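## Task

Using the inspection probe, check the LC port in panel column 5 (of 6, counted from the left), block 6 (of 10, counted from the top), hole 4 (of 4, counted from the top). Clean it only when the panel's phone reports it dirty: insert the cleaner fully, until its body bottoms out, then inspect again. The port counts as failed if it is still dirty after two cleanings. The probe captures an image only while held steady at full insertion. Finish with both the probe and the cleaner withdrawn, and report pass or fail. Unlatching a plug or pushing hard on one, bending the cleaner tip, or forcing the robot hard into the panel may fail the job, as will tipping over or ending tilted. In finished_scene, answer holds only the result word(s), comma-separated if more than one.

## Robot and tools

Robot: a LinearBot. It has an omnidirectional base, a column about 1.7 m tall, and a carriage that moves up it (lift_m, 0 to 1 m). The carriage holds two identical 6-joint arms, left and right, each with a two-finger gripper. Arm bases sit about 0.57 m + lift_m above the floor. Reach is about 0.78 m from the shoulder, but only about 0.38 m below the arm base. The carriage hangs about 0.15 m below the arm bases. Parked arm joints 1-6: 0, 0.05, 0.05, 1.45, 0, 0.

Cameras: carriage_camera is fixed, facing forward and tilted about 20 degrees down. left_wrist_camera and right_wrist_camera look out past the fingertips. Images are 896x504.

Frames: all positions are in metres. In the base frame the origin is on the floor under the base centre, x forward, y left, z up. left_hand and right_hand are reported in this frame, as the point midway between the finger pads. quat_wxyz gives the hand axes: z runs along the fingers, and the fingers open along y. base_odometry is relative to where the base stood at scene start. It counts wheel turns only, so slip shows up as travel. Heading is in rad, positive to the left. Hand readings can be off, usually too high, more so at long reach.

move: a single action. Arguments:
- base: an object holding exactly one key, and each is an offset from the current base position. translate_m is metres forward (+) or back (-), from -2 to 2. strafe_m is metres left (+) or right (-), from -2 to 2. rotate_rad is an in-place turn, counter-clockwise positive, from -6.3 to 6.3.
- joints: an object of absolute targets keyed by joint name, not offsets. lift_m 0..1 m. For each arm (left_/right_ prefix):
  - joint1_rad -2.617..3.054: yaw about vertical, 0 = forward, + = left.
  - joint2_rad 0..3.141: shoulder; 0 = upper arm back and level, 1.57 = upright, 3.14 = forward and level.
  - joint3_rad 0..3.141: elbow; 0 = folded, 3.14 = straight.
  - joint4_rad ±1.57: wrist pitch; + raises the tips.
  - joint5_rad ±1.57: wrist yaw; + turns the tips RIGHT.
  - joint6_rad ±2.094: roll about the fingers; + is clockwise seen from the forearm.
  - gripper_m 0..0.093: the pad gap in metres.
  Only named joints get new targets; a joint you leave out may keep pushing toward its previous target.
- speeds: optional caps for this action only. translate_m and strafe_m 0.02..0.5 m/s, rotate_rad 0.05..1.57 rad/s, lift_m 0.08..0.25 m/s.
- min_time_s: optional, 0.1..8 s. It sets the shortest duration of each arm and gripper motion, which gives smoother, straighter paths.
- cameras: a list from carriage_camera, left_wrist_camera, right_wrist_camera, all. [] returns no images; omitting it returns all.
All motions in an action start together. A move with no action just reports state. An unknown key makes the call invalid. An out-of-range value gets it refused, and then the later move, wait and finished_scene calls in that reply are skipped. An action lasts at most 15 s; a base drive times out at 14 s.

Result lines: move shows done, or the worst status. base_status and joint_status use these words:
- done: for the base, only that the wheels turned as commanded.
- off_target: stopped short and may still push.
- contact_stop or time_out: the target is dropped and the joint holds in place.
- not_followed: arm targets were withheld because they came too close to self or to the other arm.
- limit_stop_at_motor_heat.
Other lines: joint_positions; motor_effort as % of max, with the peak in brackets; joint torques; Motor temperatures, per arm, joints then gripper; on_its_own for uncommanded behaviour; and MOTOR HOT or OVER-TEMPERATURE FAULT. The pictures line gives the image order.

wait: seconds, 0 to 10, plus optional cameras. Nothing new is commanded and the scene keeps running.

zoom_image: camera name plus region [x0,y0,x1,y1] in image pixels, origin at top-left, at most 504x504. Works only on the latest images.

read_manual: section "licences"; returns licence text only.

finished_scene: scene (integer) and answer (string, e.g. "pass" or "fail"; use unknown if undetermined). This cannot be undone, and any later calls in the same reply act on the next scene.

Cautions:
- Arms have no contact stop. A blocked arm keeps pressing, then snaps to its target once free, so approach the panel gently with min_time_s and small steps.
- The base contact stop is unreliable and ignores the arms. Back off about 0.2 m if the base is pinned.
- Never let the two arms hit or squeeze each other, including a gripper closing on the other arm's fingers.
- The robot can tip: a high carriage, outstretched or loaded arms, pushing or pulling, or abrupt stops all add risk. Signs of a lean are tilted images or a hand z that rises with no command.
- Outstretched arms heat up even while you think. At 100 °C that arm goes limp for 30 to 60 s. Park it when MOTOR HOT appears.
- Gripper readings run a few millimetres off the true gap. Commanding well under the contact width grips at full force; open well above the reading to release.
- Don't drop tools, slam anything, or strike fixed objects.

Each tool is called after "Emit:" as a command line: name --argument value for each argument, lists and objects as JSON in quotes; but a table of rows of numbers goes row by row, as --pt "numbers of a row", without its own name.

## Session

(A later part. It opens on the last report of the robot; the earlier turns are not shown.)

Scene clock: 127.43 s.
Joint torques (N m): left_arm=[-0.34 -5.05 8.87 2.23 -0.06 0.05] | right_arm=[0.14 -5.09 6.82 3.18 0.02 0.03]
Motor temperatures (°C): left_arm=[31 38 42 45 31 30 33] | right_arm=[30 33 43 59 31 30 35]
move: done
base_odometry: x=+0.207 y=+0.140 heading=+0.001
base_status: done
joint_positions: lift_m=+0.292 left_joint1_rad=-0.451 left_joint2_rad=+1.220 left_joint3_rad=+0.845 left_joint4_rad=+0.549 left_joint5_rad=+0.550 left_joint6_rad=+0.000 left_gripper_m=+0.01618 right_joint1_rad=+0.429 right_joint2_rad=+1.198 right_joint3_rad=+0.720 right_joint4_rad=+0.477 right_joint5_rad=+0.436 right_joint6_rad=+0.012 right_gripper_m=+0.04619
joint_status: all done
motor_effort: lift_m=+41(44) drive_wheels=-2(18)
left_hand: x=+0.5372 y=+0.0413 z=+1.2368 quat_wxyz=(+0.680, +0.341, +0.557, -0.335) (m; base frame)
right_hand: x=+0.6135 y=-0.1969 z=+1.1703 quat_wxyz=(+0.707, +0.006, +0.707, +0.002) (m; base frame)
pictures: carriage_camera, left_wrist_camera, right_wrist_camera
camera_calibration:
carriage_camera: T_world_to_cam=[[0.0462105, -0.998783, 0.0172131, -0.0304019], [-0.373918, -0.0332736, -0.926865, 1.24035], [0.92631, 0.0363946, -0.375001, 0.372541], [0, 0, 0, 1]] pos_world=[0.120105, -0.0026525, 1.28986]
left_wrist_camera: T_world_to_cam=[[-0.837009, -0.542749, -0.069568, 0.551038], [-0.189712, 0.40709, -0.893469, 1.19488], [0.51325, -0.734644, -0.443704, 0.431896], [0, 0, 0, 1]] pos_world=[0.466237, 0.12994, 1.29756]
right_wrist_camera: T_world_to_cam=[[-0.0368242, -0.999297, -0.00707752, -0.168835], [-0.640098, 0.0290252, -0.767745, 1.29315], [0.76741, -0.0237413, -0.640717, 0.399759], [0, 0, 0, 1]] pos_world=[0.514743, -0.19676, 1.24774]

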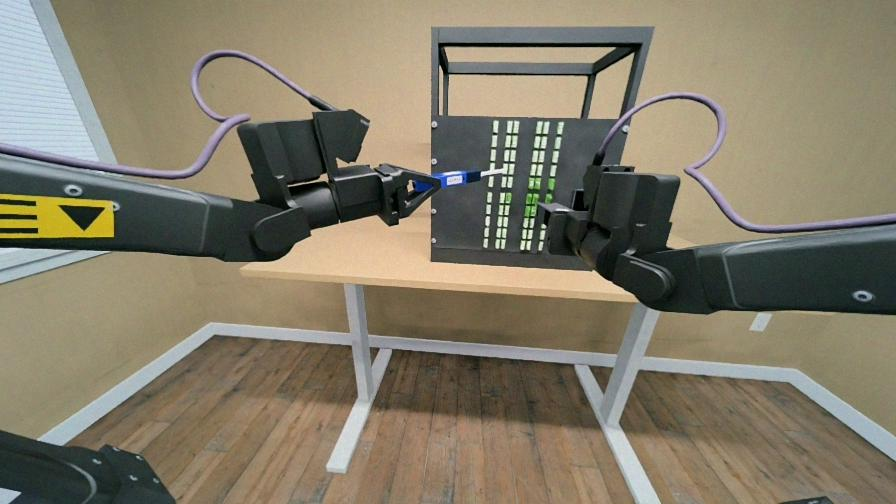

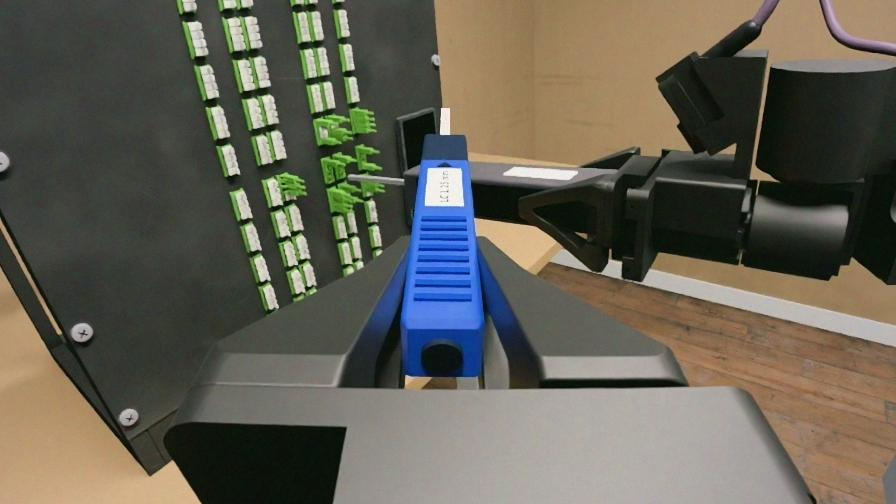

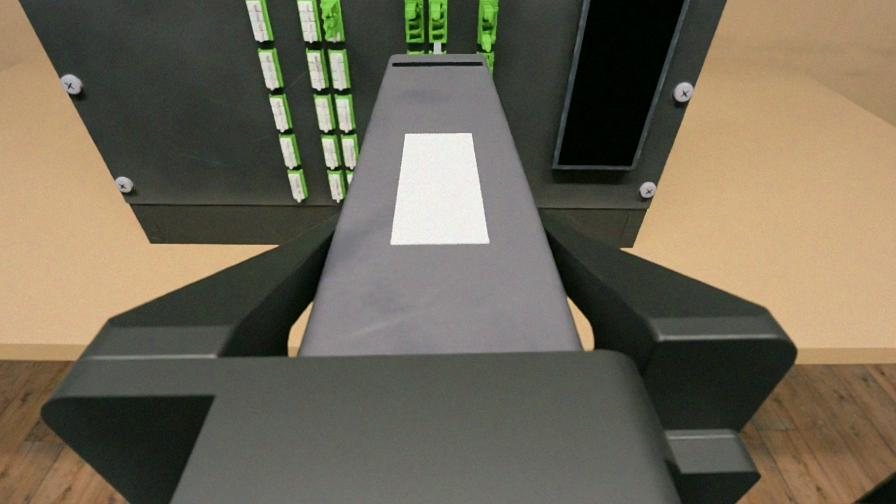

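Emit:
move --base '{"strafe_m": 0.0012}' --joints '{"lift_m": 0.2943}' --cameras '[]'

Emit:
move --base '{"translate_m": 0.005}' --speeds '{"translate_m": 0.02}' --cameras '["left_wrist_camera", "right_wrist_camera"]'

Emit:
zoom_image --camera "left_wrist_camera" --region '[310, 130, 390, 210]'

Emit:
zoom_image --camera "right_wrist_camera" --region '[405, 0, 475, 70]'

Scene clock: 138.40 s.
Joint torques (N m): left_arm=[-0.38 -5.09 8.91 2.23 -0.07 0.04] | right_arm=[-0.02 -5.03 6.63 3.16 0.04 0]
Motor temperatures (°C): left_arm=[31 38 42 45 31 30 33] | right_arm=[30 34 43 60 31 30 35]
move: done
base_odometry: x=+0.207 y=+0.141 heading=+0.001
base_status: done
joint_positions: lift_m=+0.294 left_joint1_rad=-0.451 left_joint2_rad=+1.220 left_joint3_rad=+0.845 left_joint4_rad=+0.548 left_joint5_rad=+0.549 left_joint6_rad=+0.000 left_gripper_m=+0.01618 right_joint1_rad=+0.430 right_joint2_rad=+1.198 right_joint3_rad=+0.720 right_joint4_rad=+0.478 right_joint5_rad=+0.436 right_joint6_rad=+0.012 right_gripper_m=+0.04619
joint_status: all done
motor_effort: lift_m=+41(47) drive_wheels=+3(5)
left_hand: x=+0.5374 y=+0.0414 z=+1.2383 quat_wxyz=(+0.679, +0.341, +0.557, -0.335) (m; base frame)
right_hand: x=+0.6133 y=-0.1965 z=+1.1721 quat_wxyz=(+0.707, +0.006, +0.707, +0.002) (m; base frame)
pictures: none
No camera images: "cameras" was empty.

Scene clock: 139.03 s.
Joint torques (N m): left_arm=[-0.38 -5 8.92 2.25 -0.06 0.05] | right_arm=[0.08 -5.09 6.71 3.15 0.01 0.02]
Motor temperatures (°C): left_arm=[31 38 42 45 31 30 33] | right_arm=[30 34 43 60 31 30 35]
move: done
base_odometry: x=+0.212 y=+0.141 heading=+0.000
base_status: done
joint_positions: lift_m=+0.294 left_joint1_rad=-0.450 left_joint2_rad=+1.220 left_joint3_rad=+0.845 left_joint4_rad=+0.547 left_joint5_rad=+0.550 left_joint6_rad=+0.000 left_gripper_m=+0.01618 right_joint1_rad=+0.430 right_joint2_rad=+1.198 right_joint3_rad=+0.720 right_joint4_rad=+0.477 right_joint5_rad=+0.436 right_joint6_rad=+0.012 right_gripper_m=+0.04619
joint_status: not commanded
motor_effort: lift_m=+41(42) drive_wheels=-1(13)
left_hand: x=+0.5375 y=+0.0415 z=+1.2380 quat_wxyz=(+0.679, +0.341, +0.557, -0.335) (m; base frame)
right_hand: x=+0.6133 y=-0.1965 z=+1.1719 quat_wxyz=(+0.707, +0.006, +0.707, +0.002) (m; base frame)
pictures: left_wrist_camera, right_wrist_camera
camera_calibration:
left_wrist_camera: T_world_to_cam=[[-0.836693, -0.543364, -0.0685548, 0.550117], [-0.191603, 0.407679, -0.892797, 1.19614], [0.513062, -0.733862, -0.445212, 0.4345], [0, 0, 0, 1]] pos_world=[0.466537, 0.130135, 1.29907]
right_wrist_camera: T_world_to_cam=[[-0.0364214, -0.999313, -0.00688026, -0.168984], [-0.64039, 0.0286243, -0.767516, 1.29409], [0.767186, -0.023548, -0.640993, 0.401366], [0, 0, 0, 1]] pos_world=[0.514644, -0.196459, 1.24934]

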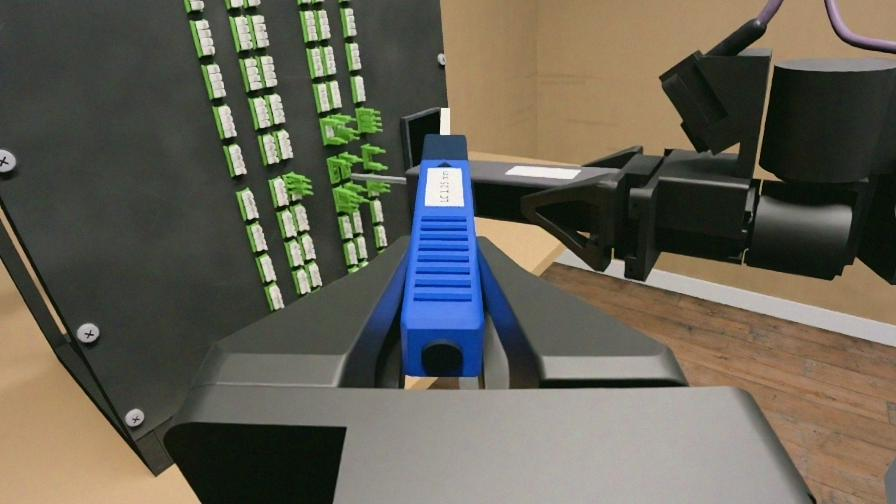

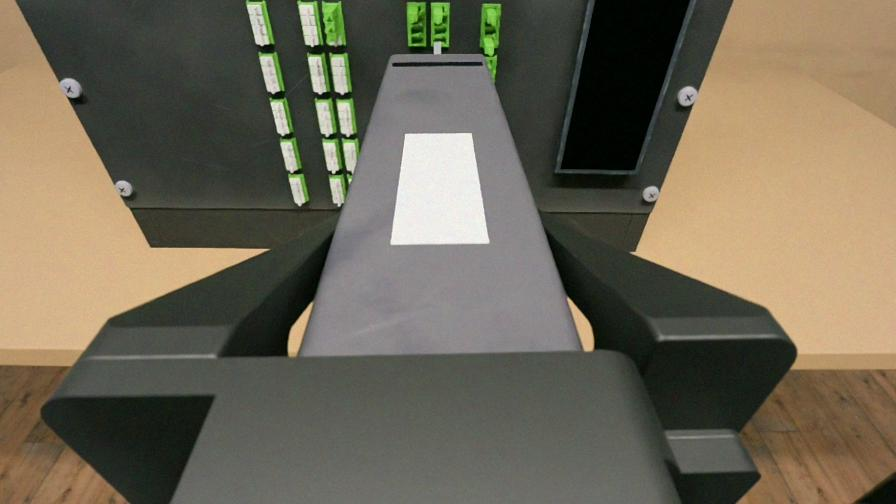

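Scaled by 6.300 from the camera's 896x504 image, which has a finer 1280x720 frame.

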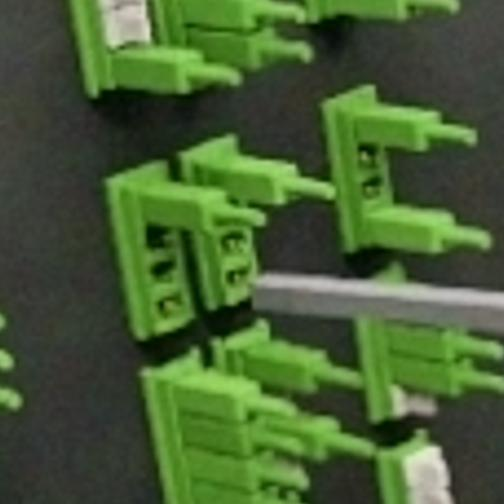

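Scaled by 7.200 from the camera's 896x504 image, which has a finer 1280x720 frame.

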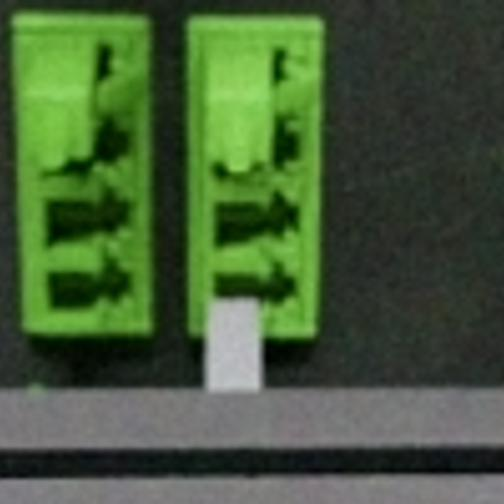

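Emit:
move --base '{"strafe_m": -0.0004}' --joints '{"lift_m": 0.2965}' --cameras '["left_wrist_camera", "right_wrist_camera"]'

Emit:
zoom_image --camera "left_wrist_camera" --region '[320, 150, 370, 200]'

Emit:
zoom_image --camera "right_wrist_camera" --region '[405, 0, 475, 70]'

Scene clock: 152.77 s.
Joint torques (N m): left_arm=[-0.44 -5.04 8.81 2.24 -0.07 0.05] | right_arm=[-0.03 -5.16 6.8 3.12 0 0.04]
Motor temperatures (°C): left_arm=[31 38 43 46 31 30 33] | right_arm=[30 34 44 62 31 30 35]
move: done
base_odometry: x=+0.212 y=+0.140 heading=+0.000
base_status: done
joint_positions: lift_m=+0.296 left_joint1_rad=-0.450 left_joint2_rad=+1.220 left_joint3_rad=+0.845 left_joint4_rad=+0.548 left_joint5_rad=+0.550 left_joint6_rad=+0.000 left_gripper_m=+0.01618 right_joint1_rad=+0.430 right_joint2_rad=+1.198 right_joint3_rad=+0.720 right_joint4_rad=+0.479 right_joint5_rad=+0.436 right_joint6_rad=+0.012 right_gripper_m=+0.04619
joint_status: all done
motor_effort: lift_m=+41(46) drive_wheels=+2(2)
left_hand: x=+0.5374 y=+0.0415 z=+1.2405 quat_wxyz=(+0.679, +0.341, +0.557, -0.335) (m; base frame)
right_hand: x=+0.6133 y=-0.1965 z=+1.1745 quat_wxyz=(+0.707, +0.007, +0.707, +0.002) (m; base frame)
pictures: left_wrist_camera, right_wrist_camera
camera_calibration:
left_wrist_camera: T_world_to_cam=[[-0.836816, -0.543098, -0.0691636, 0.550923], [-0.190522, 0.40731, -0.893197, 1.19821], [0.513264, -0.734264, -0.444315, 0.434417], [0, 0, 0, 1]] pos_world=[0.466337, 0.130137, 1.30136]
right_wrist_camera: T_world_to_cam=[[-0.0364126, -0.999308, -0.0075673, -0.168215], [-0.639341, 0.0291147, -0.768372, 1.29657], [0.768061, -0.0231404, -0.639959, 0.40138], [0, 0, 0, 1]] pos_world=[0.514542, -0.19656, 1.25184]

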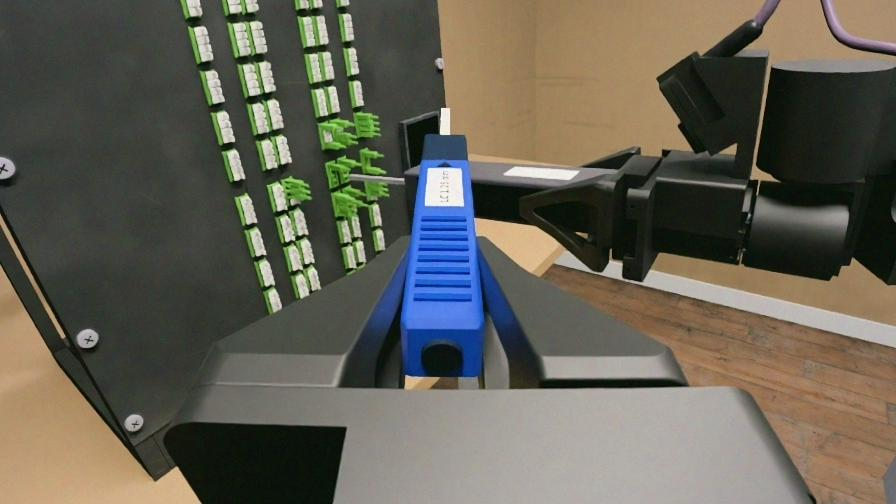

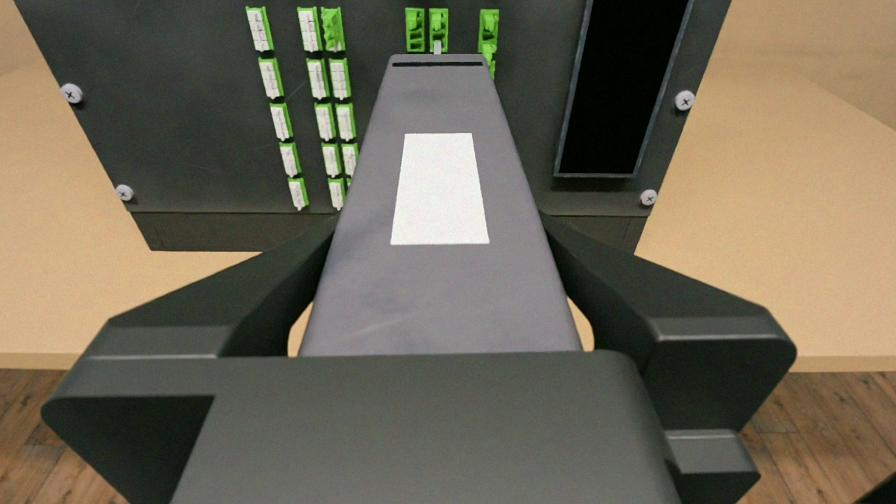

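Scaled by 10.080 from the camera's 896x504 image, which has a finer 1280x720 frame.

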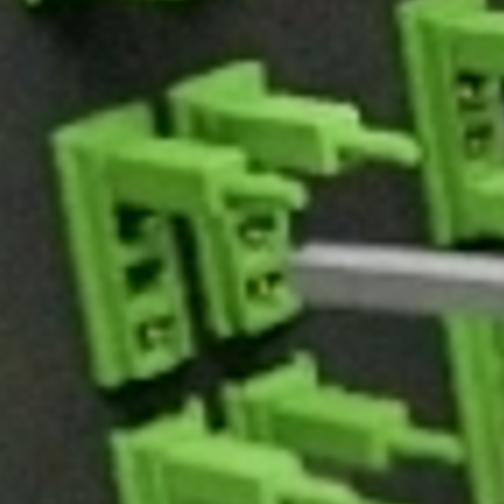

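Scaled by 7.200 from the camera's 896x504 image, which has a finer 1280x720 frame.

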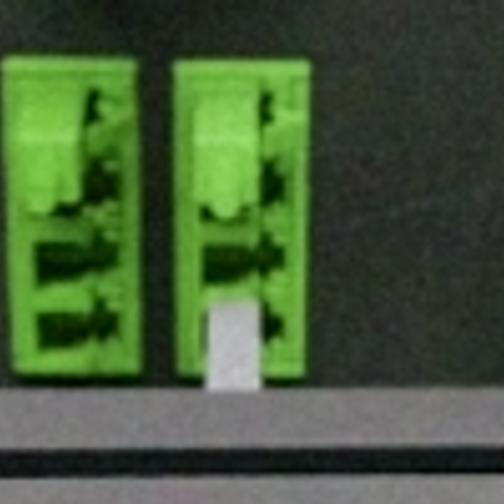

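Emit:
move --base '{"strafe_m": 0.0006}' --joints '{"lift_m": 0.2947}' --cameras '["left_wrist_camera", "right_wrist_camera"]'

Emit:
zoom_image --camera "left_wrist_camera" --region '[320, 150, 370, 200]'

Emit:
zoom_image --camera "right_wrist_camera" --region '[405, 0, 475, 70]'

Scene clock: 162.00 s.
Joint torques (N m): left_arm=[-0.35 -5.01 8.87 2.25 -0.08 0.05] | right_arm=[-0.09 -5.01 6.75 3.15 0 0.01]
Motor temperatures (°C): left_arm=[31 38 43 47 31 30 34] | right_arm=[30 34 44 63 31 30 35]
move: done
base_odometry: x=+0.212 y=+0.141 heading=+0.000
base_status: done
joint_positions: lift_m=+0.295 left_joint1_rad=-0.450 left_joint2_rad=+1.220 left_joint3_rad=+0.845 left_joint4_rad=+0.547 left_joint5_rad=+0.549 left_joint6_rad=+0.000 left_gripper_m=+0.01618 right_joint1_rad=+0.430 right_joint2_rad=+1.198 right_joint3_rad=+0.720 right_joint4_rad=+0.477 right_joint5_rad=+0.436 right_joint6_rad=+0.012 right_gripper_m=+0.04619
joint_status: all done
motor_effort: lift_m=+35(36) drive_wheels=+2(4)
left_hand: x=+0.5376 y=+0.0415 z=+1.2389 quat_wxyz=(+0.679, +0.341, +0.557, -0.335) (m; base frame)
right_hand: x=+0.6133 y=-0.1965 z=+1.1727 quat_wxyz=(+0.707, +0.006, +0.707, +0.002) (m; base frame)
pictures: left_wrist_camera, right_wrist_camera
camera_calibration:
left_wrist_camera: T_world_to_cam=[[-0.836467, -0.543714, -0.0685398, 0.550091], [-0.191736, 0.407522, -0.89284, 1.197], [0.513381, -0.733689, -0.445129, 0.434574], [0, 0, 0, 1]] pos_world=[0.466538, 0.130132, 1.29987]
right_wrist_camera: T_world_to_cam=[[-0.0364214, -0.999313, -0.00688026, -0.168978], [-0.64039, 0.0286243, -0.767516, 1.29478], [0.767186, -0.023548, -0.640993, 0.401943], [0, 0, 0, 1]] pos_world=[0.514644, -0.196459, 1.25024]

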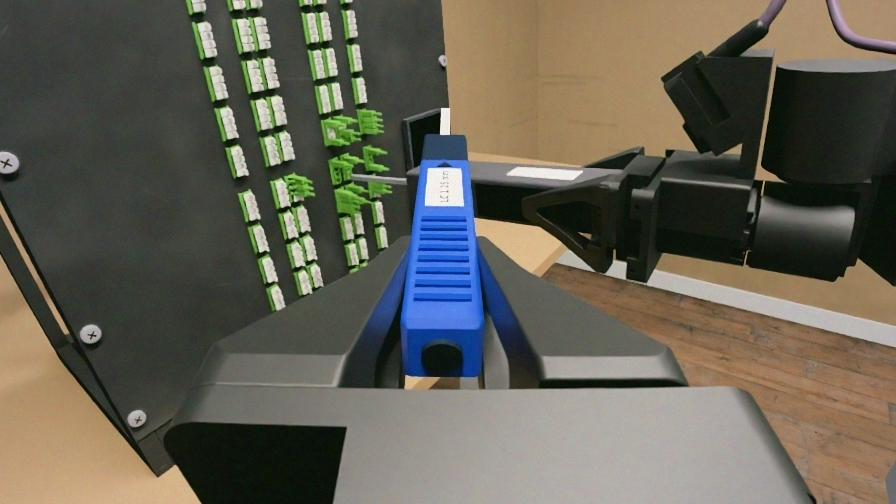

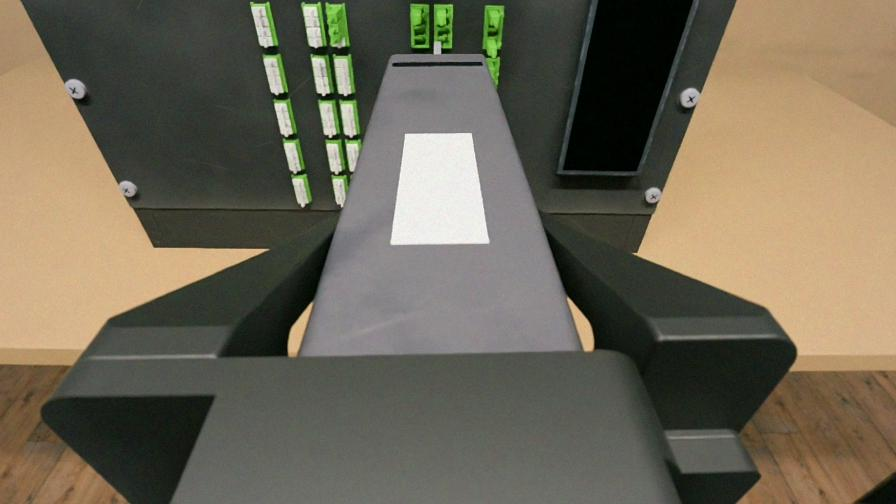

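Scaled by 10.080 from the camera's 896x504 image, which has a finer 1280x720 frame.

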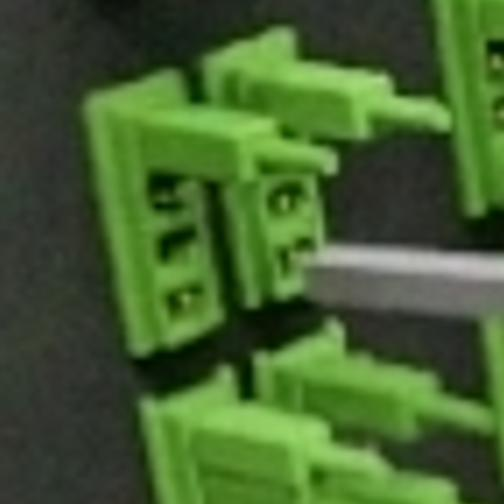

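Scaled by 7.200 from the camera's 896x504 image, which has a finer 1280x720 frame.

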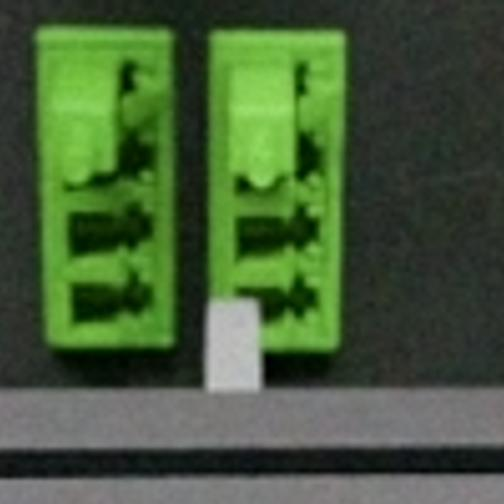

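Emit:
move --base '{"strafe_m": -0.0018}' --joints '{"lift_m": 0.2956}' --cameras '["left_wrist_camera", "right_wrist_camera"]'

Emit:
zoom_image --camera "left_wrist_camera" --region '[320, 150, 370, 200]'

Emit:
zoom_image --camera "right_wrist_camera" --region '[405, 0, 475, 70]'

Scene clock: 169.10 s.
Joint torques (N m): left_arm=[-0.32 -5.03 8.9 2.24 -0.06 0.06] | right_arm=[-0.02 -5.01 6.74 3.15 0.01 0]
Motor temperatures (°C): left_arm=[31 38 43 47 31 30 34] | right_arm=[30 34 44 64 31 30 35]
move: done
base_odometry: x=+0.212 y=+0.139 heading=+0.000
base_status: done
joint_positions: lift_m=+0.295 left_joint1_rad=-0.451 left_joint2_rad=+1.220 left_joint3_rad=+0.845 left_joint4_rad=+0.547 left_joint5_rad=+0.550 left_joint6_rad=+0.000 left_gripper_m=+0.01618 right_joint1_rad=+0.429 right_joint2_rad=+1.198 right_joint3_rad=+0.720 right_joint4_rad=+0.477 right_joint5_rad=+0.438 right_joint6_rad=+0.012 right_gripper_m=+0.04619
joint_status: all done
motor_effort: lift_m=+40(43) drive_wheels=+3(3)
left_hand: x=+0.5373 y=+0.0413 z=+1.2394 quat_wxyz=(+0.679, +0.341, +0.557, -0.335) (m; base frame)
right_hand: x=+0.6134 y=-0.1970 z=+1.1733 quat_wxyz=(+0.707, +0.007, +0.707, +0.001) (m; base frame)
pictures: left_wrist_camera, right_wrist_camera
camera_calibration:
left_wrist_camera: T_world_to_cam=[[-0.837287, -0.542436, -0.068655, 0.550304], [-0.191091, 0.407958, -0.892779, 1.19706], [0.512284, -0.734393, -0.445233, 0.435447], [0, 0, 0, 1]] pos_world=[0.466437, 0.129942, 1.30037]
right_wrist_camera: T_world_to_cam=[[-0.0382968, -0.99924, -0.00729292, -0.16778], [-0.640365, 0.030144, -0.767479, 1.29541], [0.767116, -0.0247219, -0.641032, 0.402111], [0, 0, 0, 1]] pos_world=[0.514644, -0.19676, 1.25074]

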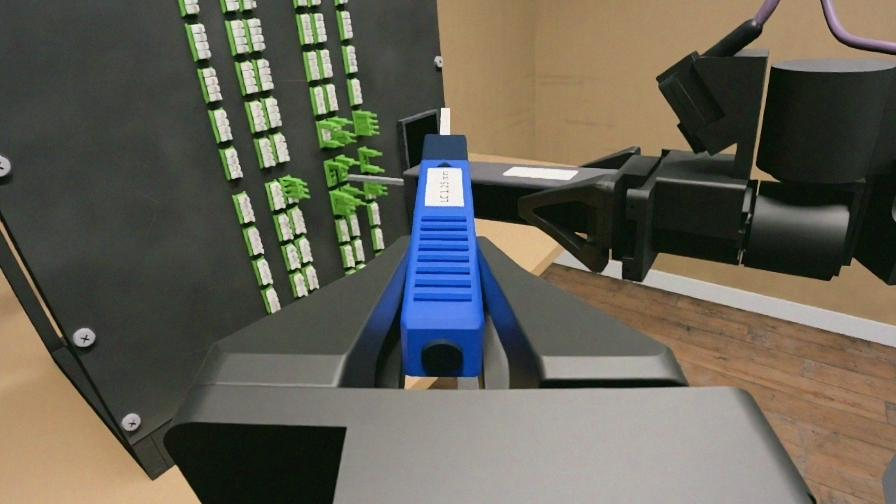

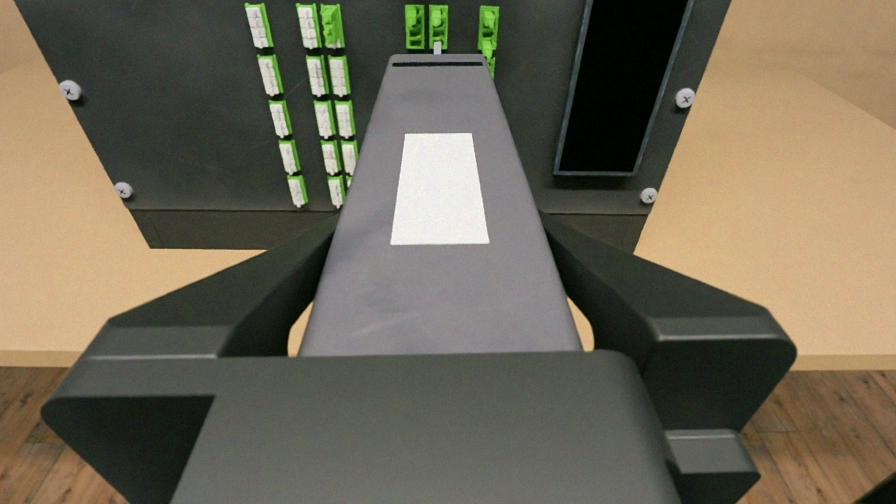

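Scaled by 10.080 from the camera's 896x504 image, which has a finer 1280x720 frame.

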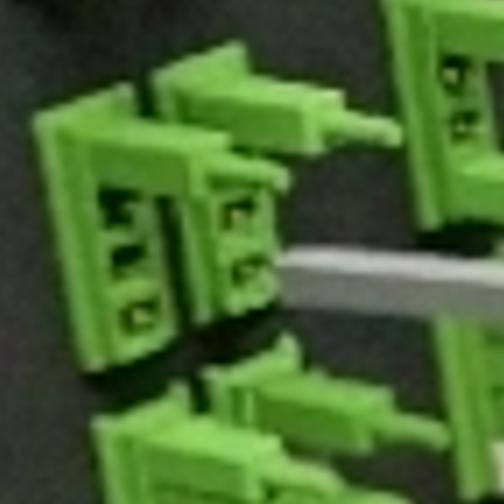

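Scaled by 7.200 from the camera's 896x504 image, which has a finer 1280x720 frame.

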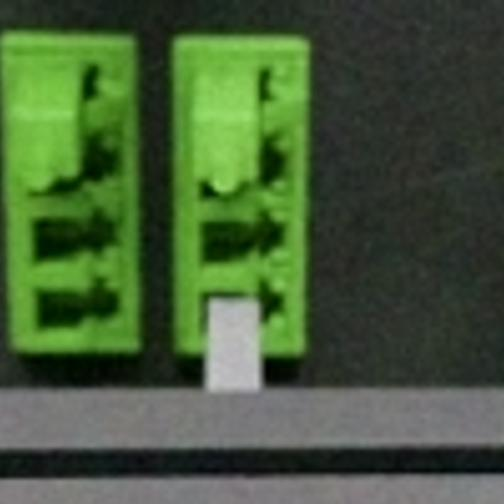

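Emit:
move --base '{"strafe_m": 0.0004}' --cameras '["left_wrist_camera", "right_wrist_camera"]'

Emit:
zoom_image --camera "right_wrist_camera" --region '[405, 0, 475, 70]'

Scene clock: 178.60 s.
Joint torques (N m): left_arm=[-0.28 -4.96 8.87 2.23 -0.07 0.05] | right_arm=[0.03 -5.03 6.8 3.16 -0.01 0]
Motor temperatures (°C): left_arm=[31 38 43 48 31 30 34] | right_arm=[30 34 44 65 30 30 35]
move: done
base_odometry: x=+0.212 y=+0.140 heading=+0.001
base_status: done
joint_positions: lift_m=+0.295 left_joint1_rad=-0.451 left_joint2_rad=+1.220 left_joint3_rad=+0.845 left_joint4_rad=+0.547 left_joint5_rad=+0.550 left_joint6_rad=+0.000 left_gripper_m=+0.01618 right_joint1_rad=+0.429 right_joint2_rad=+1.198 right_joint3_rad=+0.720 right_joint4_rad=+0.477 right_joint5_rad=+0.438 right_joint6_rad=+0.012 right_gripper_m=+0.04619
joint_status: not commanded
motor_effort: lift_m=+40(41) drive_wheels=-1(2)
left_hand: x=+0.5374 y=+0.0414 z=+1.2394 quat_wxyz=(+0.679, +0.341, +0.557, -0.335) (m; base frame)
right_hand: x=+0.6134 y=-0.1970 z=+1.1733 quat_wxyz=(+0.707, +0.007, +0.707, +0.001) (m; base frame)
pictures: left_wrist_camera, right_wrist_camera
camera_calibration:
left_wrist_camera: T_world_to_cam=[[-0.83691, -0.543032, -0.0685443, 0.550113], [-0.19145, 0.407753, -0.892796, 1.19724], [0.512766, -0.734067, -0.445216, 0.435228], [0, 0, 0, 1]] pos_world=[0.466437, 0.130037, 1.30037]
right_wrist_camera: T_world_to_cam=[[-0.0382968, -0.99924, -0.00729292, -0.16778], [-0.640365, 0.030144, -0.767479, 1.29541], [0.767116, -0.0247219, -0.641032, 0.402111], [0, 0, 0, 1]] pos_world=[0.514644, -0.19676, 1.25074]

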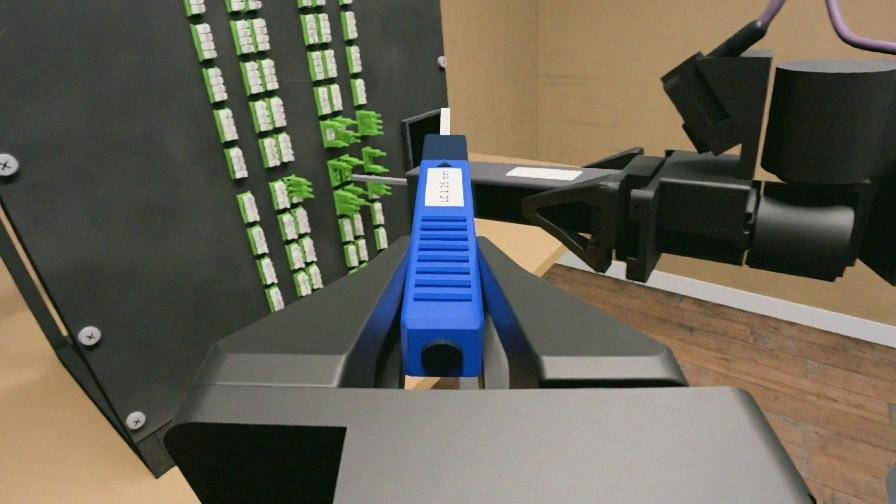

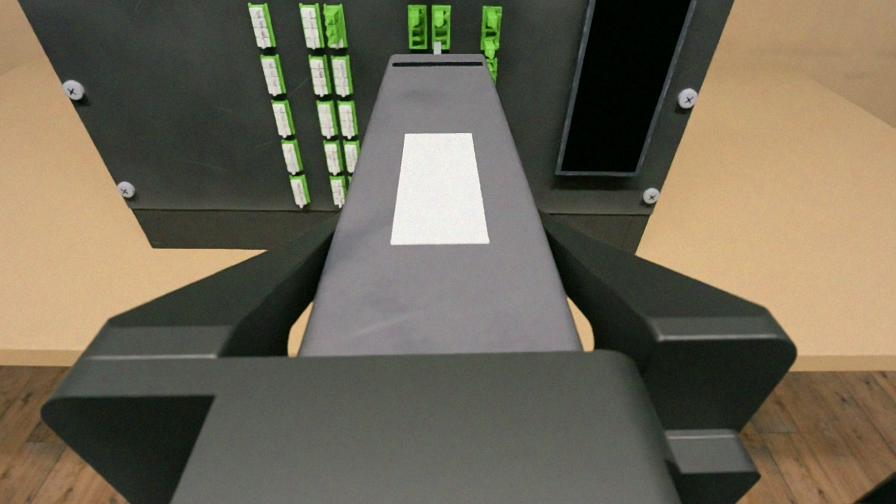

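Scaled by 7.200 from the camera's 896x504 image, which has a finer 1280x720 frame.

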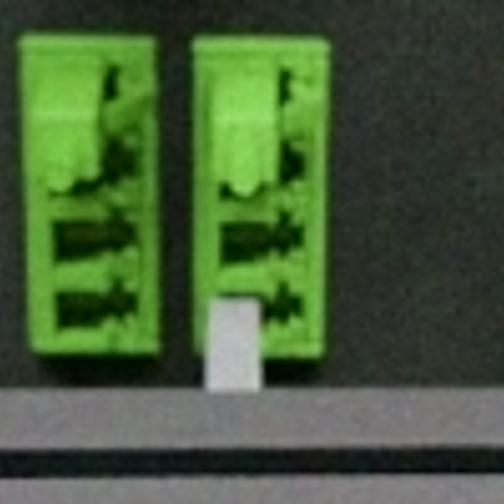

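Emit:
move --base '{"strafe_m": -0.0003}' --cameras '["left_wrist_camera", "right_wrist_camera"]'

Emit:
zoom_image --camera "right_wrist_camera" --region '[405, 0, 475, 70]'

Scene clock: 186.13 s.
Joint torques (N m): left_arm=[-0.38 -5 8.91 2.24 -0.07 0.05] | right_arm=[-0.08 -4.98 6.76 3.14 -0.02 0.01]
Motor temperatures (°C): left_arm=[31 38 43 48 31 30 34] | right_arm=[30 34 45 65 30 30 35]
move: done
base_odometry: x=+0.212 y=+0.139 heading=+0.001
base_status: done
joint_positions: lift_m=+0.295 left_joint1_rad=-0.451 left_joint2_rad=+1.220 left_joint3_rad=+0.845 left_joint4_rad=+0.547 left_joint5_rad=+0.550 left_joint6_rad=+0.000 left_gripper_m=+0.01618 right_joint1_rad=+0.429 right_joint2_rad=+1.198 right_joint3_rad=+0.720 right_joint4_rad=+0.477 right_joint5_rad=+0.438 right_joint6_rad=+0.012 right_gripper_m=+0.04619
joint_status: not commanded
motor_effort: lift_m=+40(42) drive_wheels=+2(4)
left_hand: x=+0.5374 y=+0.0414 z=+1.2394 quat_wxyz=(+0.679, +0.341, +0.557, -0.335) (m; base frame)
right_hand: x=+0.6134 y=-0.1970 z=+1.1733 quat_wxyz=(+0.707, +0.007, +0.707, +0.001) (m; base frame)
pictures: left_wrist_camera, right_wrist_camera
camera_calibration:
left_wrist_camera: T_world_to_cam=[[-0.83691, -0.543032, -0.0685443, 0.550113], [-0.19145, 0.407753, -0.892796, 1.19724], [0.512766, -0.734067, -0.445216, 0.435228], [0, 0, 0, 1]] pos_world=[0.466437, 0.130037, 1.30037]
right_wrist_camera: T_world_to_cam=[[-0.0382968, -0.99924, -0.00729292, -0.16778], [-0.640365, 0.030144, -0.767479, 1.29541], [0.767116, -0.0247219, -0.641032, 0.402111], [0, 0, 0, 1]] pos_world=[0.514644, -0.19676, 1.25074]

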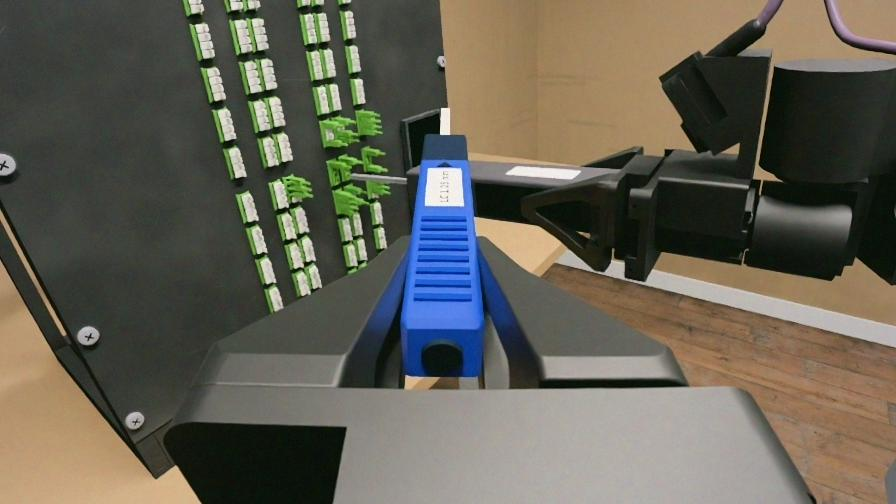

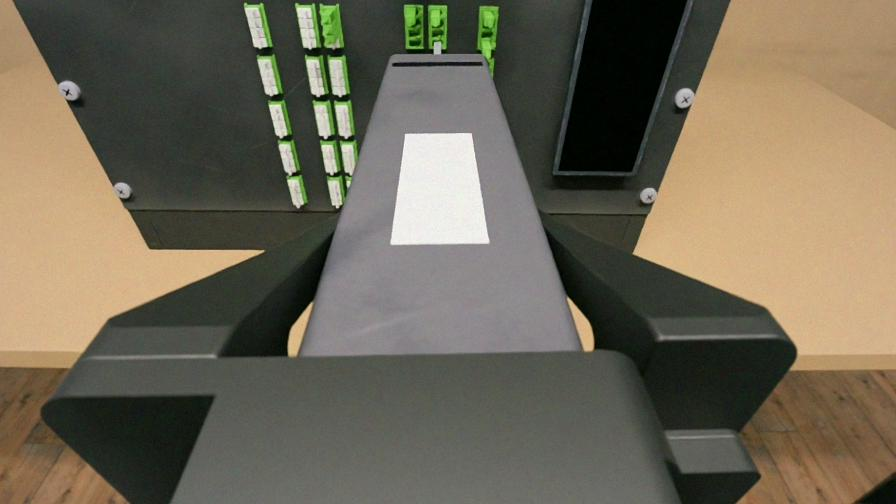

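Scaled by 7.200 from the camera's 896x504 image, which has a finer 1280x720 frame.

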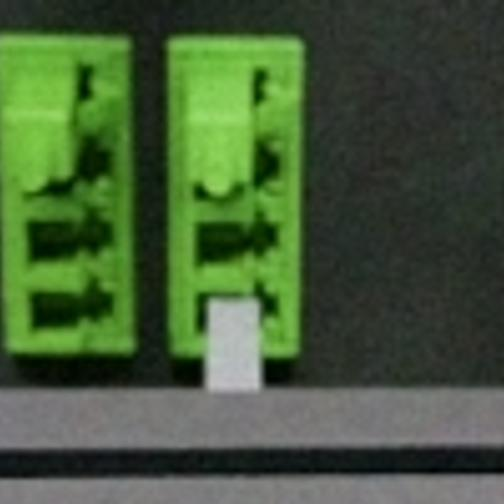

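Emit:
move --joints '{"right_joint1_rad": 0.433}' --cameras '["left_wrist_camera", "right_wrist_camera"]'

Emit:
zoom_image --camera "right_wrist_camera" --region '[405, 0, 475, 70]'

Scene clock: 190.10 s.
Joint torques (N m): left_arm=[-0.35 -5.01 8.91 2.25 -0.08 0.04] | right_arm=[0.25 -4.96 6.74 3.16 0 0.01]
Motor temperatures (°C): left_arm=[31 38 43 48 31 30 34] | right_arm=[30 34 45 65 30 30 35]
move: done
base_odometry: x=+0.212 y=+0.139 heading=+0.001
base_status: not commanded
joint_positions: lift_m=+0.295 left_joint1_rad=-0.451 left_joint2_rad=+1.220 left_joint3_rad=+0.845 left_joint4_rad=+0.547 left_joint5_rad=+0.550 left_joint6_rad=+0.000 left_gripper_m=+0.01618 right_joint1_rad=+0.429 right_joint2_rad=+1.198 right_joint3_rad=+0.720 right_joint4_rad=+0.477 right_joint5_rad=+0.438 right_joint6_rad=+0.012 right_gripper_m=+0.04619
joint_status: all done
motor_effort: lift_m=+40(42) drive_wheels=+2(2)
left_hand: x=+0.5374 y=+0.0414 z=+1.2394 quat_wxyz=(+0.679, +0.341, +0.557, -0.335) (m; base frame)
right_hand: x=+0.6134 y=-0.1970 z=+1.1733 quat_wxyz=(+0.707, +0.007, +0.707, +0.001) (m; base frame)
pictures: left_wrist_camera, right_wrist_camera
camera_calibration:
left_wrist_camera: T_world_to_cam=[[-0.83691, -0.543032, -0.0685443, 0.550113], [-0.19145, 0.407753, -0.892796, 1.19724], [0.512766, -0.734067, -0.445216, 0.435228], [0, 0, 0, 1]] pos_world=[0.466437, 0.130037, 1.30037]
right_wrist_camera: T_world_to_cam=[[-0.0382968, -0.99924, -0.00729292, -0.16778], [-0.640365, 0.030144, -0.767479, 1.29541], [0.767116, -0.0247219, -0.641032, 0.402111], [0, 0, 0, 1]] pos_world=[0.514644, -0.19676, 1.25074]

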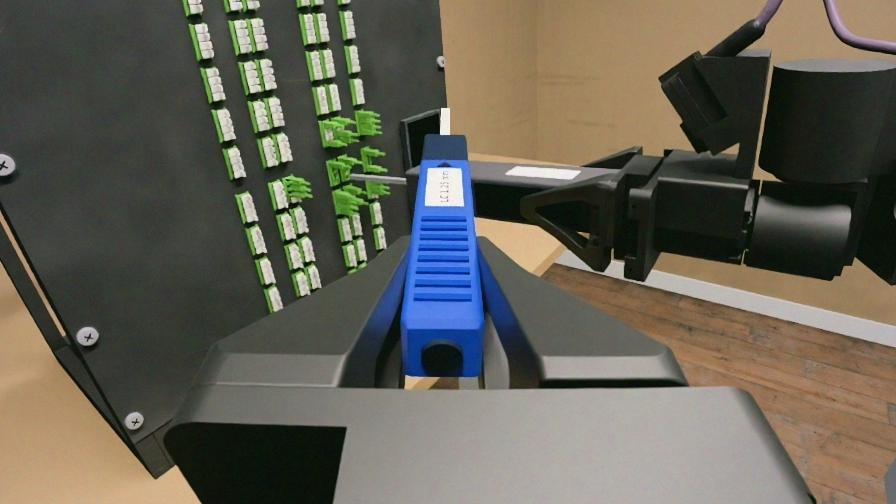

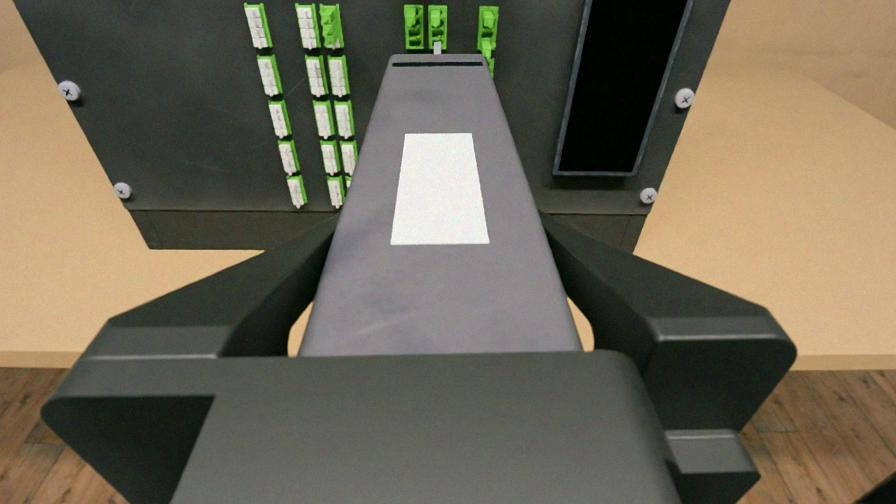

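Scaled by 7.200 from the camera's 896x504 image, which has a finer 1280x720 frame.

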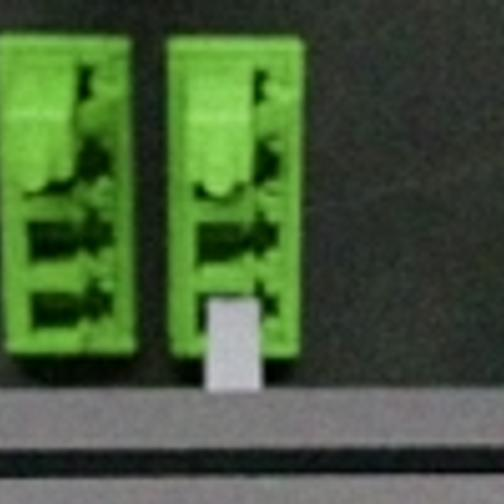

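Emit:
move --joints '{"right_joint1_rad": 0.437}' --cameras '["right_wrist_camera"]'

Emit:
zoom_image --camera "right_wrist_camera" --region '[405, 0, 475, 70]'

Scene clock: 192.03 s.
Joint torques (N m): left_arm=[-0.4 -5.04 8.9 2.25 -0.06 0.05] | right_arm=[0.68 -5.01 6.84 3.16 0 0.02]
Motor temperatures (°C): left_arm=[30 38 43 48 31 30 34] | right_arm=[30 34 45 66 30 30 35]
move: done
base_odometry: x=+0.212 y=+0.139 heading=+0.001
base_status: not commanded
joint_positions: lift_m=+0.295 left_joint1_rad=-0.451 left_joint2_rad=+1.220 left_joint3_rad=+0.845 left_joint4_rad=+0.547 left_joint5_rad=+0.550 left_joint6_rad=+0.000 left_gripper_m=+0.01618 right_joint1_rad=+0.429 right_joint2_rad=+1.198 right_joint3_rad=+0.720 right_joint4_rad=+0.477 right_joint5_rad=+0.438 right_joint6_rad=+0.012 right_gripper_m=+0.04619
joint_status: all done
motor_effort: lift_m=+40(41) drive_wheels=+2(2)
left_hand: x=+0.5374 y=+0.0414 z=+1.2394 quat_wxyz=(+0.679, +0.341, +0.557, -0.335) (m; base frame)
right_hand: x=+0.6134 y=-0.1970 z=+1.1733 quat_wxyz=(+0.707, +0.007, +0.707, +0.001) (m; base frame)
pictures: right_wrist_camera
camera_calibration:
right_wrist_camera: T_world_to_cam=[[-0.0382968, -0.99924, -0.00729292, -0.16778], [-0.640365, 0.030144, -0.767479, 1.29541], [0.767116, -0.0247219, -0.641032, 0.402111], [0, 0, 0, 1]] pos_world=[0.514644, -0.19676, 1.25074]

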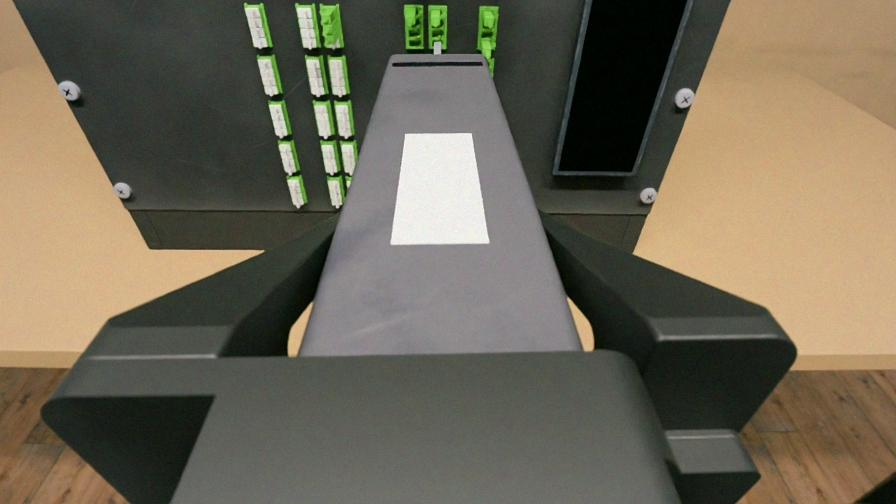

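Scaled by 7.200 from the camera's 896x504 image, which has a finer 1280x720 frame.

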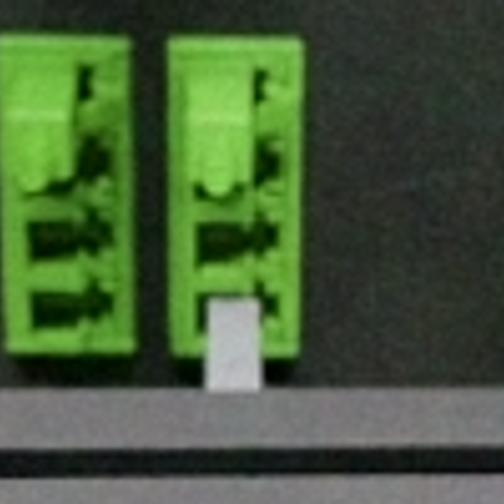

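Emit:
move --joints '{"right_joint1_rad": 0.441}' --cameras '[]'

Emit:
move --joints '{"right_joint1_rad": 0.444}' --cameras '["right_wrist_camera"]'

Emit:
zoom_image --camera "right_wrist_camera" --region '[405, 0, 475, 70]'

Scene clock: 194.33 s.
Joint torques (N m): left_arm=[-0.39 -5 8.88 2.24 -0.07 0.05] | right_arm=[0.47 -5.09 6.74 3.15 -0.01 0.01]
Motor temperatures (°C): left_arm=[30 38 43 48 31 30 34] | right_arm=[30 34 45 66 30 30 35]
move: done
base_odometry: x=+0.212 y=+0.139 heading=+0.001
base_status: not commanded
joint_positions: lift_m=+0.295 left_joint1_rad=-0.451 left_joint2_rad=+1.220 left_joint3_rad=+0.845 left_joint4_rad=+0.547 left_joint5_rad=+0.550 left_joint6_rad=+0.000 left_gripper_m=+0.01618 right_joint1_rad=+0.435 right_joint2_rad=+1.198 right_joint3_rad=+0.720 right_joint4_rad=+0.477 right_joint5_rad=+0.438 right_joint6_rad=+0.012 right_gripper_m=+0.04619
joint_status: all done
motor_effort: lift_m=+40(41) drive_wheels=+2(2)
left_hand: x=+0.5374 y=+0.0414 z=+1.2394 quat_wxyz=(+0.679, +0.341, +0.557, -0.335) (m; base frame)
right_hand: x=+0.6128 y=-0.1947 z=+1.1733 quat_wxyz=(+0.707, +0.005, +0.707, +0.003) (m; base frame)
pictures: none
No camera images: "cameras" was empty.

Scene clock: 194.63 s.
Joint torques (N m): left_arm=[-0.38 -5.01 8.91 2.24 -0.07 0.04] | right_arm=[0.55 -5.12 6.78 3.15 0.02 0]
Motor temperatures (°C): left_arm=[30 38 43 48 31 30 34] | right_arm=[30 34 45 66 30 30 35]
move: done
base_odometry: x=+0.212 y=+0.139 heading=+0.001
base_status: not commanded
joint_positions: lift_m=+0.295 left_joint1_rad=-0.451 left_joint2_rad=+1.220 left_joint3_rad=+0.845 left_joint4_rad=+0.547 left_joint5_rad=+0.550 left_joint6_rad=+0.000 left_gripper_m=+0.01618 right_joint1_rad=+0.438 right_joint2_rad=+1.198 right_joint3_rad=+0.720 right_joint4_rad=+0.477 right_joint5_rad=+0.438 right_joint6_rad=+0.012 right_gripper_m=+0.04619
joint_status: all done
motor_effort: lift_m=+40(41) drive_wheels=+2(2)
left_hand: x=+0.5374 y=+0.0414 z=+1.2394 quat_wxyz=(+0.679, +0.341, +0.557, -0.335) (m; base frame)
right_hand: x=+0.6125 y=-0.1935 z=+1.1733 quat_wxyz=(+0.707, +0.004, +0.707, +0.004) (m; base frame)
pictures: right_wrist_camera
camera_calibration:
right_wrist_camera: T_world_to_cam=[[-0.0295537, -0.999537, -0.00727452, -0.169785], [-0.640612, 0.0245268, -0.767473, 1.29378], [0.767296, -0.0180215, -0.64104, 0.404085], [0, 0, 0, 1]] pos_world=[0.513741, -0.194157, 1.25074]

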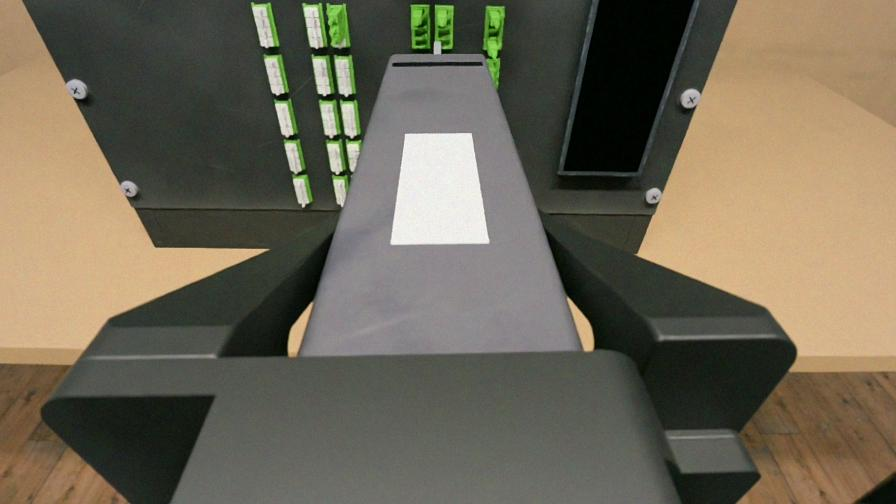

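Scaled by 7.200 from the camera's 896x504 image, which has a finer 1280x720 frame.

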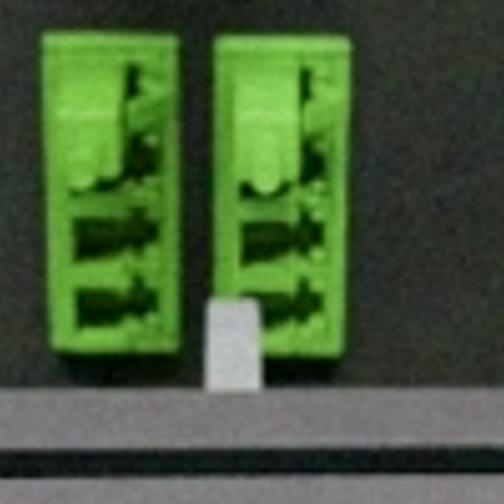

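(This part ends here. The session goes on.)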